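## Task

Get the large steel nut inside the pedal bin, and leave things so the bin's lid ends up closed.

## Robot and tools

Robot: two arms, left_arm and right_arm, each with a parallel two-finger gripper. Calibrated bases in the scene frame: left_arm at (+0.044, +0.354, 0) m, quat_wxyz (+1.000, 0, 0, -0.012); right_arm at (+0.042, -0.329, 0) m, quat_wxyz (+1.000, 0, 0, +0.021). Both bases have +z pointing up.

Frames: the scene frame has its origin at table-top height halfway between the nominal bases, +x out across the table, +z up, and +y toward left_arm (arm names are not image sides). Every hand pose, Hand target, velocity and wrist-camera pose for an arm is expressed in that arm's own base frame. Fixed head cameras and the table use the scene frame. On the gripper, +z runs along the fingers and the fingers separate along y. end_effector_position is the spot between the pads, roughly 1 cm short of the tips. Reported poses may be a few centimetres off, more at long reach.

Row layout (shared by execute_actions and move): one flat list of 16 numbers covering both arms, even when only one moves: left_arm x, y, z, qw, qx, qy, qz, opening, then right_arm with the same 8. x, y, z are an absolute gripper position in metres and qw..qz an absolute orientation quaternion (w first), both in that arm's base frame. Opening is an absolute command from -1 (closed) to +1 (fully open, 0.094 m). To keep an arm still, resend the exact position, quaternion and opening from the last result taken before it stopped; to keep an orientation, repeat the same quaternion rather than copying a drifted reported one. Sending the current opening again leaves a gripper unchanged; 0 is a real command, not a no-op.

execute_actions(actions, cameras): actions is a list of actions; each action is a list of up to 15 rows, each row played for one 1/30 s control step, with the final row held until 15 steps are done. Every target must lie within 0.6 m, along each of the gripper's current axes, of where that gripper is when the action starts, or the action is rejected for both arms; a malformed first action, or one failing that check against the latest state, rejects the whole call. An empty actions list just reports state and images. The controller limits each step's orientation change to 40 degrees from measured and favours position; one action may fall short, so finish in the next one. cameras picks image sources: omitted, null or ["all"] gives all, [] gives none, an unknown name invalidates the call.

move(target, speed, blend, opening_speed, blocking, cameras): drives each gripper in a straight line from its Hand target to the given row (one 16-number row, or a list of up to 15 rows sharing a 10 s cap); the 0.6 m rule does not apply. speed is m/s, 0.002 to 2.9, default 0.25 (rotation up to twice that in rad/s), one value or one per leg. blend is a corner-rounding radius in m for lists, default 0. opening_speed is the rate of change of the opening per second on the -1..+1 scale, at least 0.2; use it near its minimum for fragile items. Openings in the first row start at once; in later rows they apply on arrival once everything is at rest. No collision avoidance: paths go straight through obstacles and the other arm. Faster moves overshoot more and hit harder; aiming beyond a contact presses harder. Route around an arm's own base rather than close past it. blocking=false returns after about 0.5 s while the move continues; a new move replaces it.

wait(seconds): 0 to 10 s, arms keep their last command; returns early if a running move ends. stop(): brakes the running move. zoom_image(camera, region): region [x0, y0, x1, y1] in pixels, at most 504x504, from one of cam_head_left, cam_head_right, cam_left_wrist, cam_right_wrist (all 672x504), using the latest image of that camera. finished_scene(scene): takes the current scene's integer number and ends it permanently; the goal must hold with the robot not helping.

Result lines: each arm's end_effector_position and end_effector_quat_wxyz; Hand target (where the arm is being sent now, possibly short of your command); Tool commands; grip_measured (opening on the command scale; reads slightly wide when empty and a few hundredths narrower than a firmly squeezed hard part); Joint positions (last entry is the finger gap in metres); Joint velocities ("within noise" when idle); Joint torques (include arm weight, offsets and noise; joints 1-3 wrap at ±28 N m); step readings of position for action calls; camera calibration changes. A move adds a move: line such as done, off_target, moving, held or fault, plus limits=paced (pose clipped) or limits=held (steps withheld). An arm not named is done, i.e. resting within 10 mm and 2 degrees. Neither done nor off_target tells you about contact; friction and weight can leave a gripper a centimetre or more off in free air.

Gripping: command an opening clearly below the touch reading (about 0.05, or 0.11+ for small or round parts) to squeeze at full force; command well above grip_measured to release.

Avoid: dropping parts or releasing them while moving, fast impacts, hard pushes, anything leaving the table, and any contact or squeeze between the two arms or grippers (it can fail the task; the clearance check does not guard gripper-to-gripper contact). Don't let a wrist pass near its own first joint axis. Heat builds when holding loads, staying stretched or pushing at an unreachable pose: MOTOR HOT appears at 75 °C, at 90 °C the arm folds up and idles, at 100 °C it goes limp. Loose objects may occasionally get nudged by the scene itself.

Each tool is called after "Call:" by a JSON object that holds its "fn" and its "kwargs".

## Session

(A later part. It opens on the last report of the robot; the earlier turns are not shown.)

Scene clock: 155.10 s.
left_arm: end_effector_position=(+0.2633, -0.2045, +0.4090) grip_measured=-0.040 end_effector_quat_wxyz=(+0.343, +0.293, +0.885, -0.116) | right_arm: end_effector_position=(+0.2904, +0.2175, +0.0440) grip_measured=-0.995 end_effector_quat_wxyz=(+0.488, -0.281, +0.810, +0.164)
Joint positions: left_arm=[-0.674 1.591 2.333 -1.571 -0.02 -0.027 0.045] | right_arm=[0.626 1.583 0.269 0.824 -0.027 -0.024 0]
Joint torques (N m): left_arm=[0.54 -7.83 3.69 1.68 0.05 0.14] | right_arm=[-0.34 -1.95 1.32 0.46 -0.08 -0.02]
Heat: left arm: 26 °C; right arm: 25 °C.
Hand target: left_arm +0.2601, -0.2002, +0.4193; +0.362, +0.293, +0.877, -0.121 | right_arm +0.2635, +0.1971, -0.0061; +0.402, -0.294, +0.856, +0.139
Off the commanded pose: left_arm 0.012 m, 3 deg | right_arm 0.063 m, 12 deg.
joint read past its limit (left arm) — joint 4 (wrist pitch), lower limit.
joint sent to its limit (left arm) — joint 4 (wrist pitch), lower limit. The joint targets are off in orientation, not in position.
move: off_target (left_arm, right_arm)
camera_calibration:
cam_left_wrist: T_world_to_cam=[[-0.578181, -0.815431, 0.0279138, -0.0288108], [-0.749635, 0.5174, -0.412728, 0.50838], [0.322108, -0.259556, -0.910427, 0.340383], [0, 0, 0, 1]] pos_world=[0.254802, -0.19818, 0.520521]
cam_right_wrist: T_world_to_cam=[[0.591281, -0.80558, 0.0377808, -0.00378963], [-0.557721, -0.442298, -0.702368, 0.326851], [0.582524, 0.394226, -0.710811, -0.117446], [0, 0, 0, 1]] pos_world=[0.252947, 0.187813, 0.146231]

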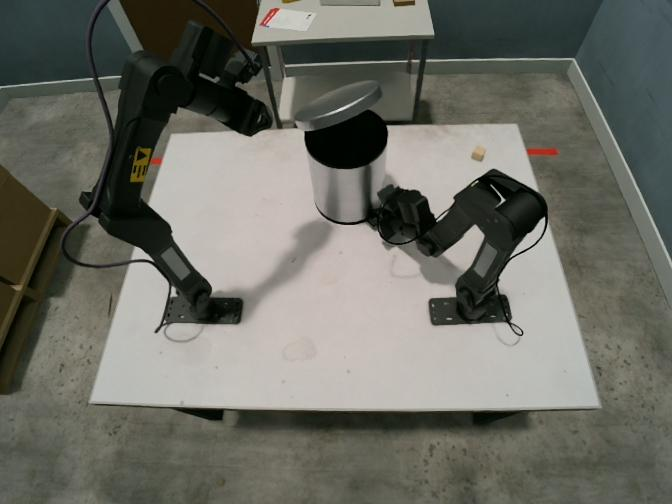

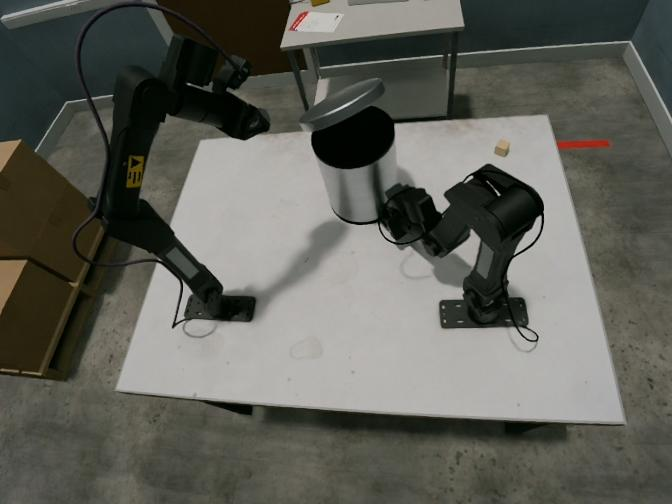

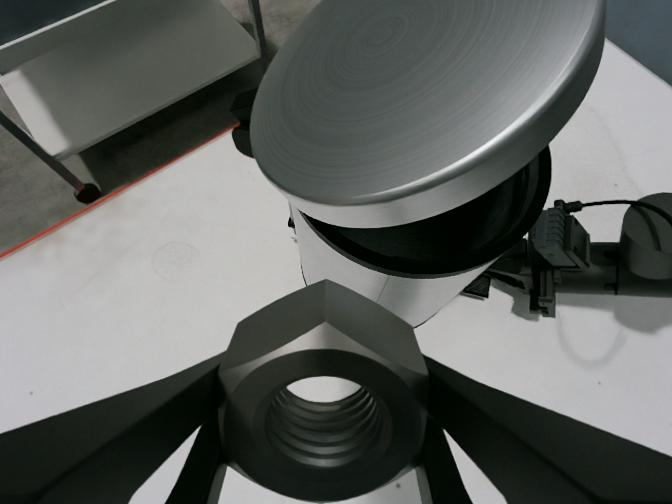

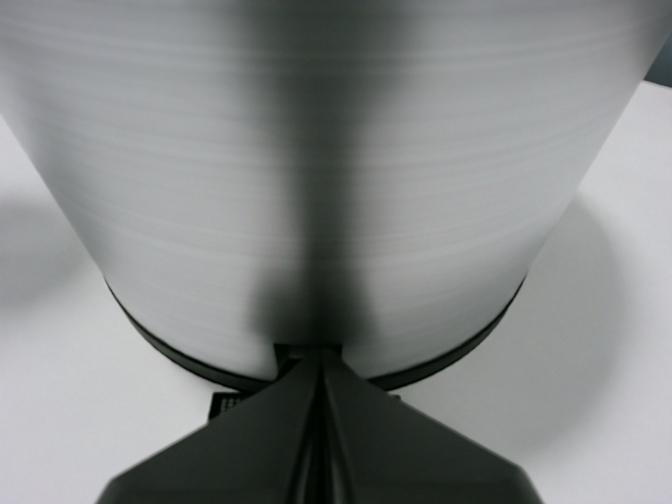

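Call:
{"fn": "move", "kwargs": {"target": [[0.26,-0.2,0.42,0.324,0.298,0.891,-0.108,-0.4,0.27,0.203,0.1,0.32,-0.31,0.889,0.11,-1],[0.26,-0.2,0.42,0.324,0.298,0.891,-0.108,-0.4,0.25,0.19,0.1,0.32,-0.31,0.889,0.11,-1],[0.26,-0.2,0.42,0.324,0.298,0.891,-0.108,-0.4,0.28,0.211,0.075,0.32,-0.31,0.889,0.11,-1],[0.26,-0.2,0.42,0.324,0.298,0.891,-0.108,-0.4,0.276,0.208,0.0,0.32,-0.31,0.889,0.11,-1]], "speed": 0.08}}

Scene clock: 165.07 s.
left_arm: end_effector_position=(+0.2633, -0.2045, +0.4090) grip_measured=-0.040 end_effector_quat_wxyz=(+0.343, +0.293, +0.885, -0.116) | right_arm: end_effector_position=(+0.2846, +0.2148, +0.0299) grip_measured=-0.995 end_effector_quat_wxyz=(+0.357, -0.303, +0.875, +0.125)
Joint positions: left_arm=[-0.674 1.591 2.333 -1.571 -0.02 -0.027 0.045] | right_arm=[0.63 1.497 0.493 0.208 -0.028 -0.027 0]
Joint torques (N m): left_arm=[0.61 -7.82 3.66 1.68 0.06 0.12] | right_arm=[0.09 -0.31 3.32 1.39 0.02 -0.05]
Heat: left arm: 26 °C; right arm: 24 °C.
Hand target: left_arm +0.2601, -0.2002, +0.4193; +0.362, +0.293, +0.877, -0.121 | right_arm +0.2739, +0.2064, +0.0022; +0.320, -0.310, +0.889, +0.110
Off the commanded pose: left_arm 0.012 m, 3 deg | right_arm 0.032 m, 5 deg.
joint read past its limit (left arm) — joint 4 (wrist pitch), lower limit.
joint sent to its limit (left arm) — joint 4 (wrist pitch), lower limit. The joint targets are off in orientation, not in position.
move: off_target (left_arm, right_arm)
camera_calibration:
cam_left_wrist: T_world_to_cam=[[-0.578181, -0.815431, 0.0279138, -0.0288108], [-0.749635, 0.5174, -0.412728, 0.50838], [0.322108, -0.259556, -0.910427, 0.340383], [0, 0, 0, 1]] pos_world=[0.254802, -0.19818, 0.520521]
cam_right_wrist: T_world_to_cam=[[0.604749, -0.795619, 0.0356146, -0.00777763], [-0.698938, -0.551637, -0.455173, 0.368785], [0.381791, 0.250373, -0.889691, -0.0297092], [0, 0, 0, 1]] pos_world=[0.273804, 0.204686, 0.141706]

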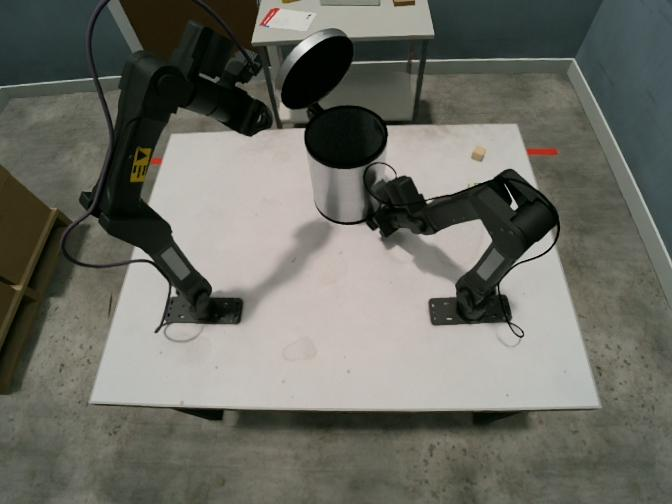

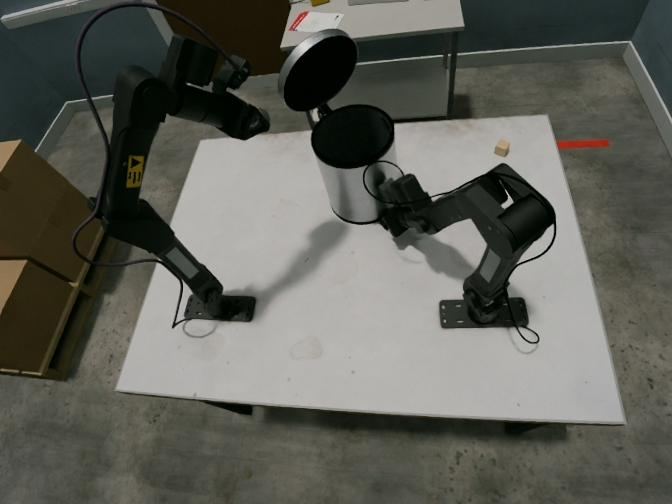

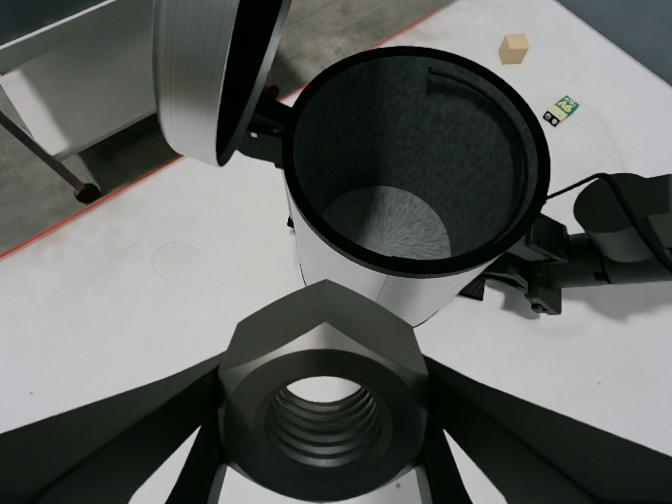

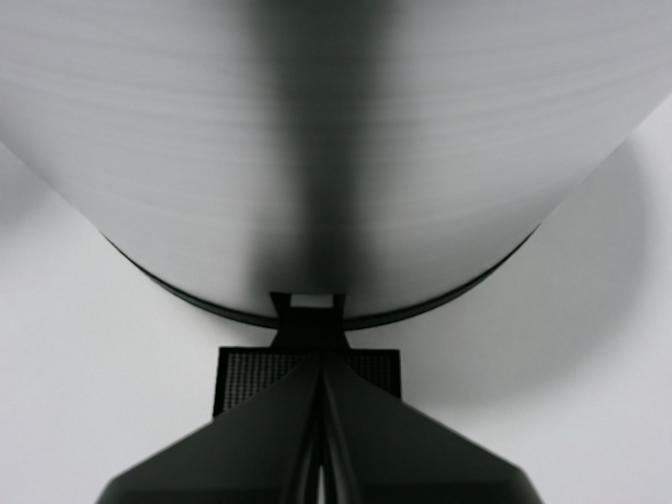

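Call:
{"fn": "move", "kwargs": {"target": [[0.355,-0.37,0.41,0.27,0.38,0.88,-0.11,-0.4,0.276,0.208,0.0,0.32,-0.31,0.889,0.11,-1],[0.372,-0.388,0.3,0.1989,0.3853,0.897,-0.0854,-0.4,0.276,0.208,0.0,0.32,-0.31,0.889,0.11,-1]], "speed": [0.25,0.12]}}

Scene clock: 176.87 s.
left_arm: end_effector_position=(+0.3692, -0.3837, +0.2873) grip_measured=-0.040 end_effector_quat_wxyz=(+0.293, +0.371, +0.872, -0.123) | right_arm: end_effector_position=(+0.2845, +0.2149, +0.0297) grip_measured=-0.995 end_effector_quat_wxyz=(+0.357, -0.303, +0.875, +0.125)
Joint positions: left_arm=[-0.808 2.317 2.833 -1.44 -0.005 -0.002 0.045] | right_arm=[0.63 1.498 0.493 0.209 -0.028 -0.027 0]
Joint torques (N m): left_arm=[-0.02 -12.4 7.54 1.54 0.08 0.06] | right_arm=[0.13 -0.38 3.36 1.39 0.02 -0.06]
Heat: left arm: 27 °C; right arm: 25 °C.
Hand target: left_arm +0.3713, -0.3873, +0.2995; +0.312, +0.371, +0.864, -0.133 | right_arm +0.2740, +0.2066, +0.0023; +0.320, -0.310, +0.889, +0.110
Off the commanded pose: left_arm 0.014 m, 12 deg | right_arm 0.032 m, 5 deg.
elbow stopped short (left arm): the move would have taken joint 3 (elbow) straighter than the controller allows.
move: off_target (left_arm, right_arm)
camera_calibration:
cam_left_wrist: T_world_to_cam=[[-0.701435, -0.712484, 0.0188729, -0.0226674], [-0.678148, 0.659015, -0.325293, 0.633141], [0.219328, -0.24097, -0.945425, 0.204012], [0, 0, 0, 1]] pos_world=[0.368718, -0.384238, 0.399262]
cam_right_wrist: T_world_to_cam=[[0.604894, -0.795521, 0.0353388, -0.00779114], [-0.699023, -0.551729, -0.454931, 0.368701], [0.381405, 0.250483, -0.889825, -0.0297854], [0, 0, 0, 1]] pos_world=[0.273804, 0.204686, 0.141505]

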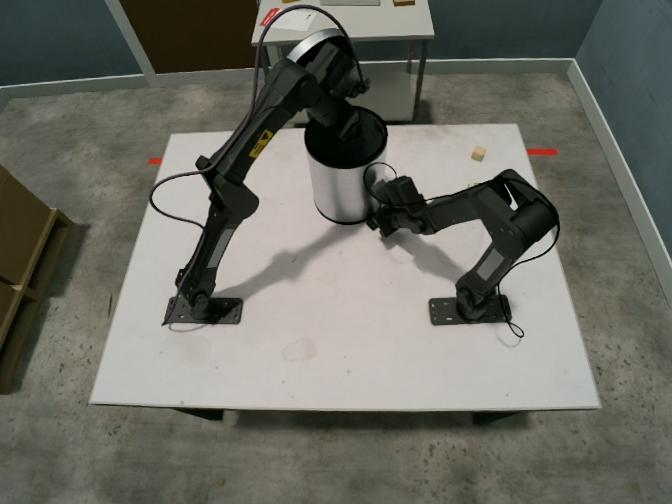

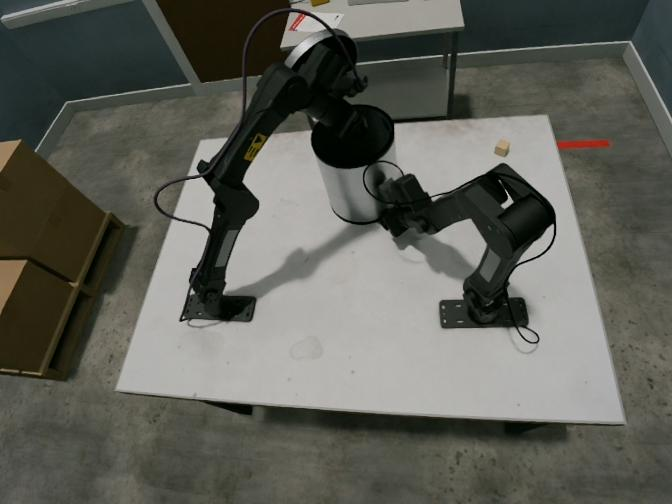

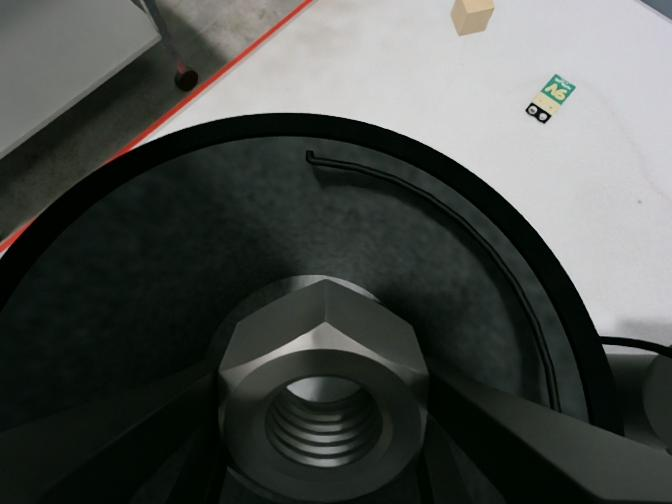

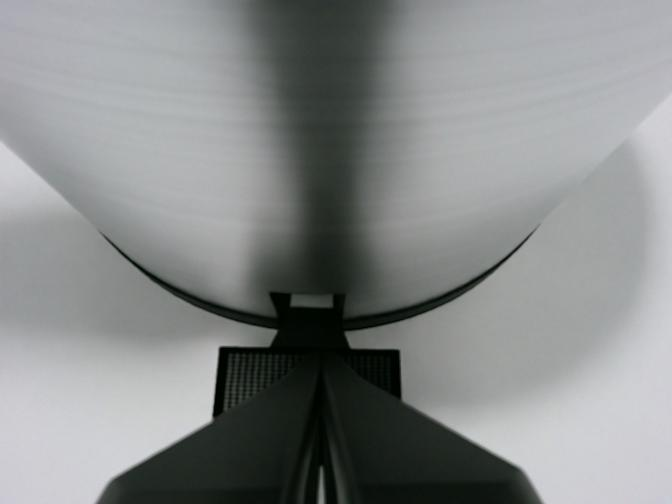

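Great. Lower a bit more and release.

Call:
{"fn": "move", "kwargs": {"target": [[0.37,-0.386,0.235,0.1989,0.3853,0.897,-0.0854,-0.4,0.276,0.208,0.0,0.32,-0.31,0.889,0.11,-1],[0.37,-0.386,0.235,0.1989,0.3853,0.897,-0.0854,0.25,0.276,0.208,0.0,0.32,-0.31,0.889,0.11,-1]], "speed": 0.12, "cameras": ["cam_left_wrist","cam_head_left"]}}

Scene clock: 184.40 s.
left_arm: end_effector_position=(+0.3674, -0.3821, +0.2307) grip_measured=+0.247 end_effector_quat_wxyz=(+0.221, +0.381, +0.893, -0.092) | right_arm: end_effector_position=(+0.2858, +0.2158, +0.0298) grip_measured=-0.995 end_effector_quat_wxyz=(+0.360, -0.303, +0.873, +0.125)
Joint positions: left_arm=[-0.808 2.413 2.842 -1.517 -0.004 -0.002 0.059] | right_arm=[0.63 1.504 0.493 0.221 -0.028 -0.027 0]
Joint torques (N m): left_arm=[-0.05 -12.63 6.9 1.22 0.06 0.05] | right_arm=[0.14 -0.75 3.38 1.3 0.03 -0.06]
Heat: left arm: 27 °C; right arm: 25 °C.
Hand target: left_arm +0.3695, -0.3855, +0.2345; +0.229, +0.382, +0.890, -0.098 | right_arm +0.2741, +0.2067, +0.0023; +0.320, -0.310, +0.888, +0.110
Off the commanded pose: left_arm 0.006 m, 3 deg | right_arm 0.032 m, 5 deg.
elbow stopped short (left arm): the move would have taken joint 3 (elbow) straighter than the controller allows.
move: off_target (left_arm, right_arm)
camera_calibration:
cam_left_wrist: T_world_to_cam=[[-0.699802, -0.714195, 0.0142224, -0.0219018], [-0.705988, 0.688452, -0.166178, 0.597217], [0.108892, -0.126332, -0.985993, 0.245141], [0, 0, 0, 1]] pos_world=[0.379608, -0.395828, 0.341263]
Images, in order (width x height): cam_head_left 672x504, cam_left_wrist 672x504.

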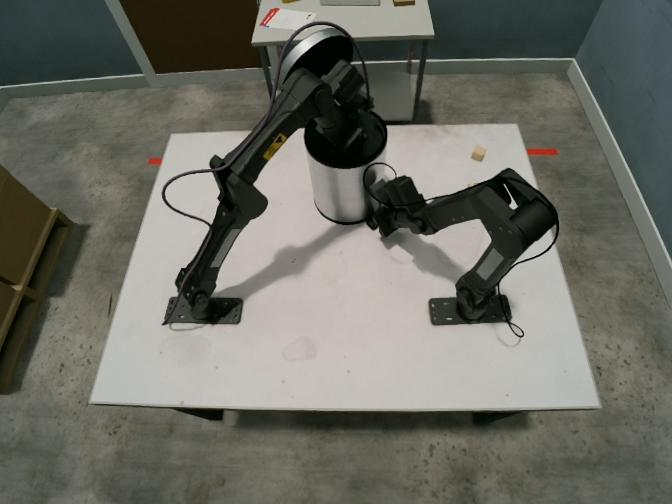

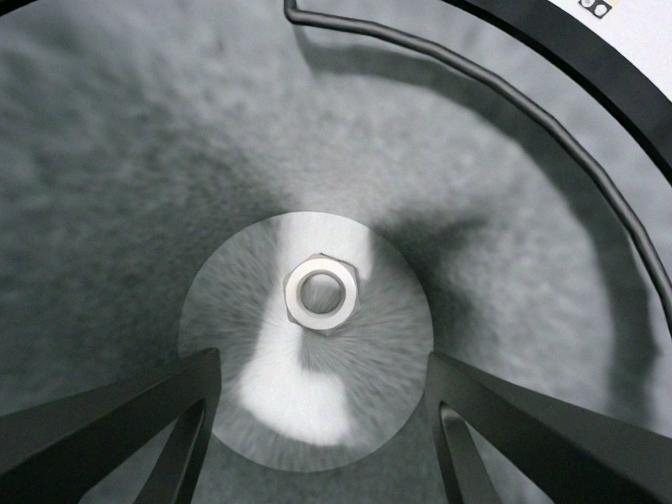

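Call:
{"fn": "move", "kwargs": {"target": [[0.36,-0.375,0.36,0.27,0.38,0.88,-0.11,0.25,0.276,0.208,0.0,0.32,-0.31,0.889,0.11,-1],[0.26,-0.2,0.42,0.324,0.298,0.891,-0.108,0.25,0.276,0.208,0.0,0.32,-0.31,0.889,0.11,-1],[0.26,-0.2,0.42,0.324,0.298,0.891,-0.108,0.25,0.275,0.207,0.09,0.32,-0.31,0.889,0.11,-1],[0.26,-0.2,0.42,0.324,0.298,0.891,-0.108,0.25,0.22,0.165,0.12,0.32,-0.31,0.889,0.11,-1]], "speed": [0.2,0.25,0.05,0.15], "cameras": ["cam_left_wrist","cam_head_left"]}}

Scene clock: 193.87 s.
left_arm: end_effector_position=(+0.2597, -0.2010, +0.4254) grip_measured=+0.247 end_effector_quat_wxyz=(+0.372, +0.293, +0.872, -0.124) | right_arm: end_effector_position=(+0.2214, +0.1675, +0.1200) grip_measured=-0.995 end_effector_quat_wxyz=(+0.318, -0.310, +0.889, +0.111)
Joint positions: left_arm=[-0.672 1.559 2.338 -1.543 -0.02 -0.015 0.059] | right_arm=[0.626 0.961 0.63 -0.553 -0.028 -0.034 0]
Joint torques (N m): left_arm=[0.47 -4.34 3.17 1.5 0.06 0.02] | right_arm=[-0.32 -2.99 5.12 1.27 -0.04 -0.06]
Heat: left arm: 27 °C; right arm: 25 °C.
Hand target: left_arm +0.2600, -0.2000, +0.4194; +0.362, +0.293, +0.877, -0.121 | right_arm +0.2200, +0.1651, +0.1199; +0.320, -0.310, +0.889, +0.110
Off the commanded pose: left_arm 0.005 m, 6 deg | right_arm 0.003 m, 0 deg.
elbow stopped short (left arm): the move would have taken joint 3 (elbow) straighter than the controller allows.
joint sent to its limit (left arm) — joint 4 (wrist pitch), lower limit. The joint targets are off in orientation, not in position.
move: off_target (left_arm)
camera_calibration:
cam_left_wrist: T_world_to_cam=[[-0.584834, -0.810824, 0.0230741, -0.023658], [-0.721756, 0.507188, -0.470987, 0.526164], [0.370185, -0.292103, -0.881838, 0.326134], [0, 0, 0, 1]] pos_world=[0.245196, -0.190782, 0.535959]
Images, in order (width x height): cam_head_left 672x504, cam_left_wrist 672x504.

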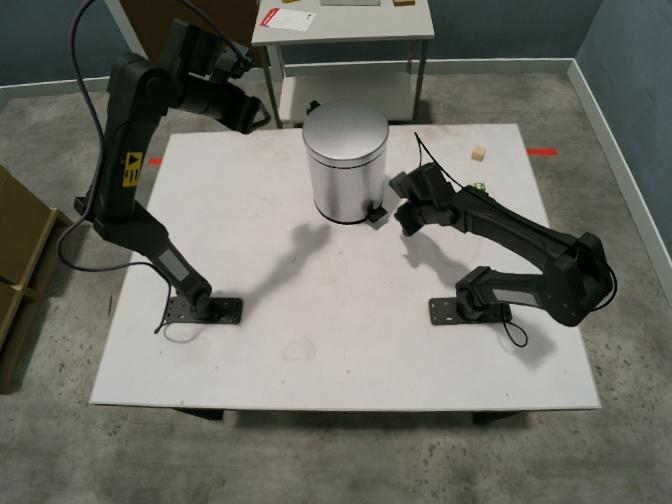

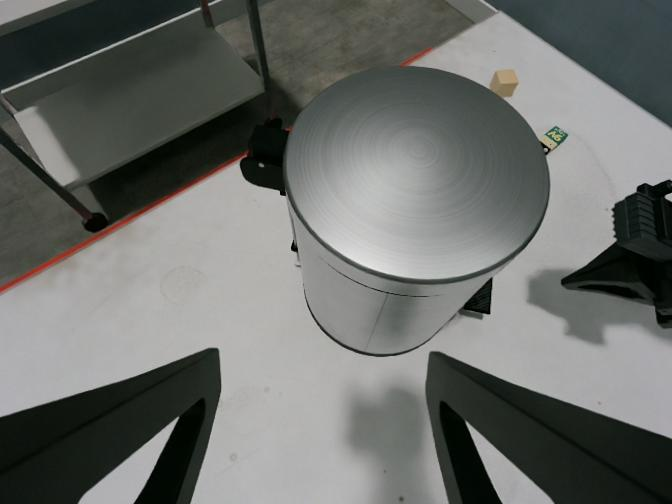

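Call:
{"fn": "finished_scene", "kwargs": {"scene": 3}}

The scene is finished: the task was done.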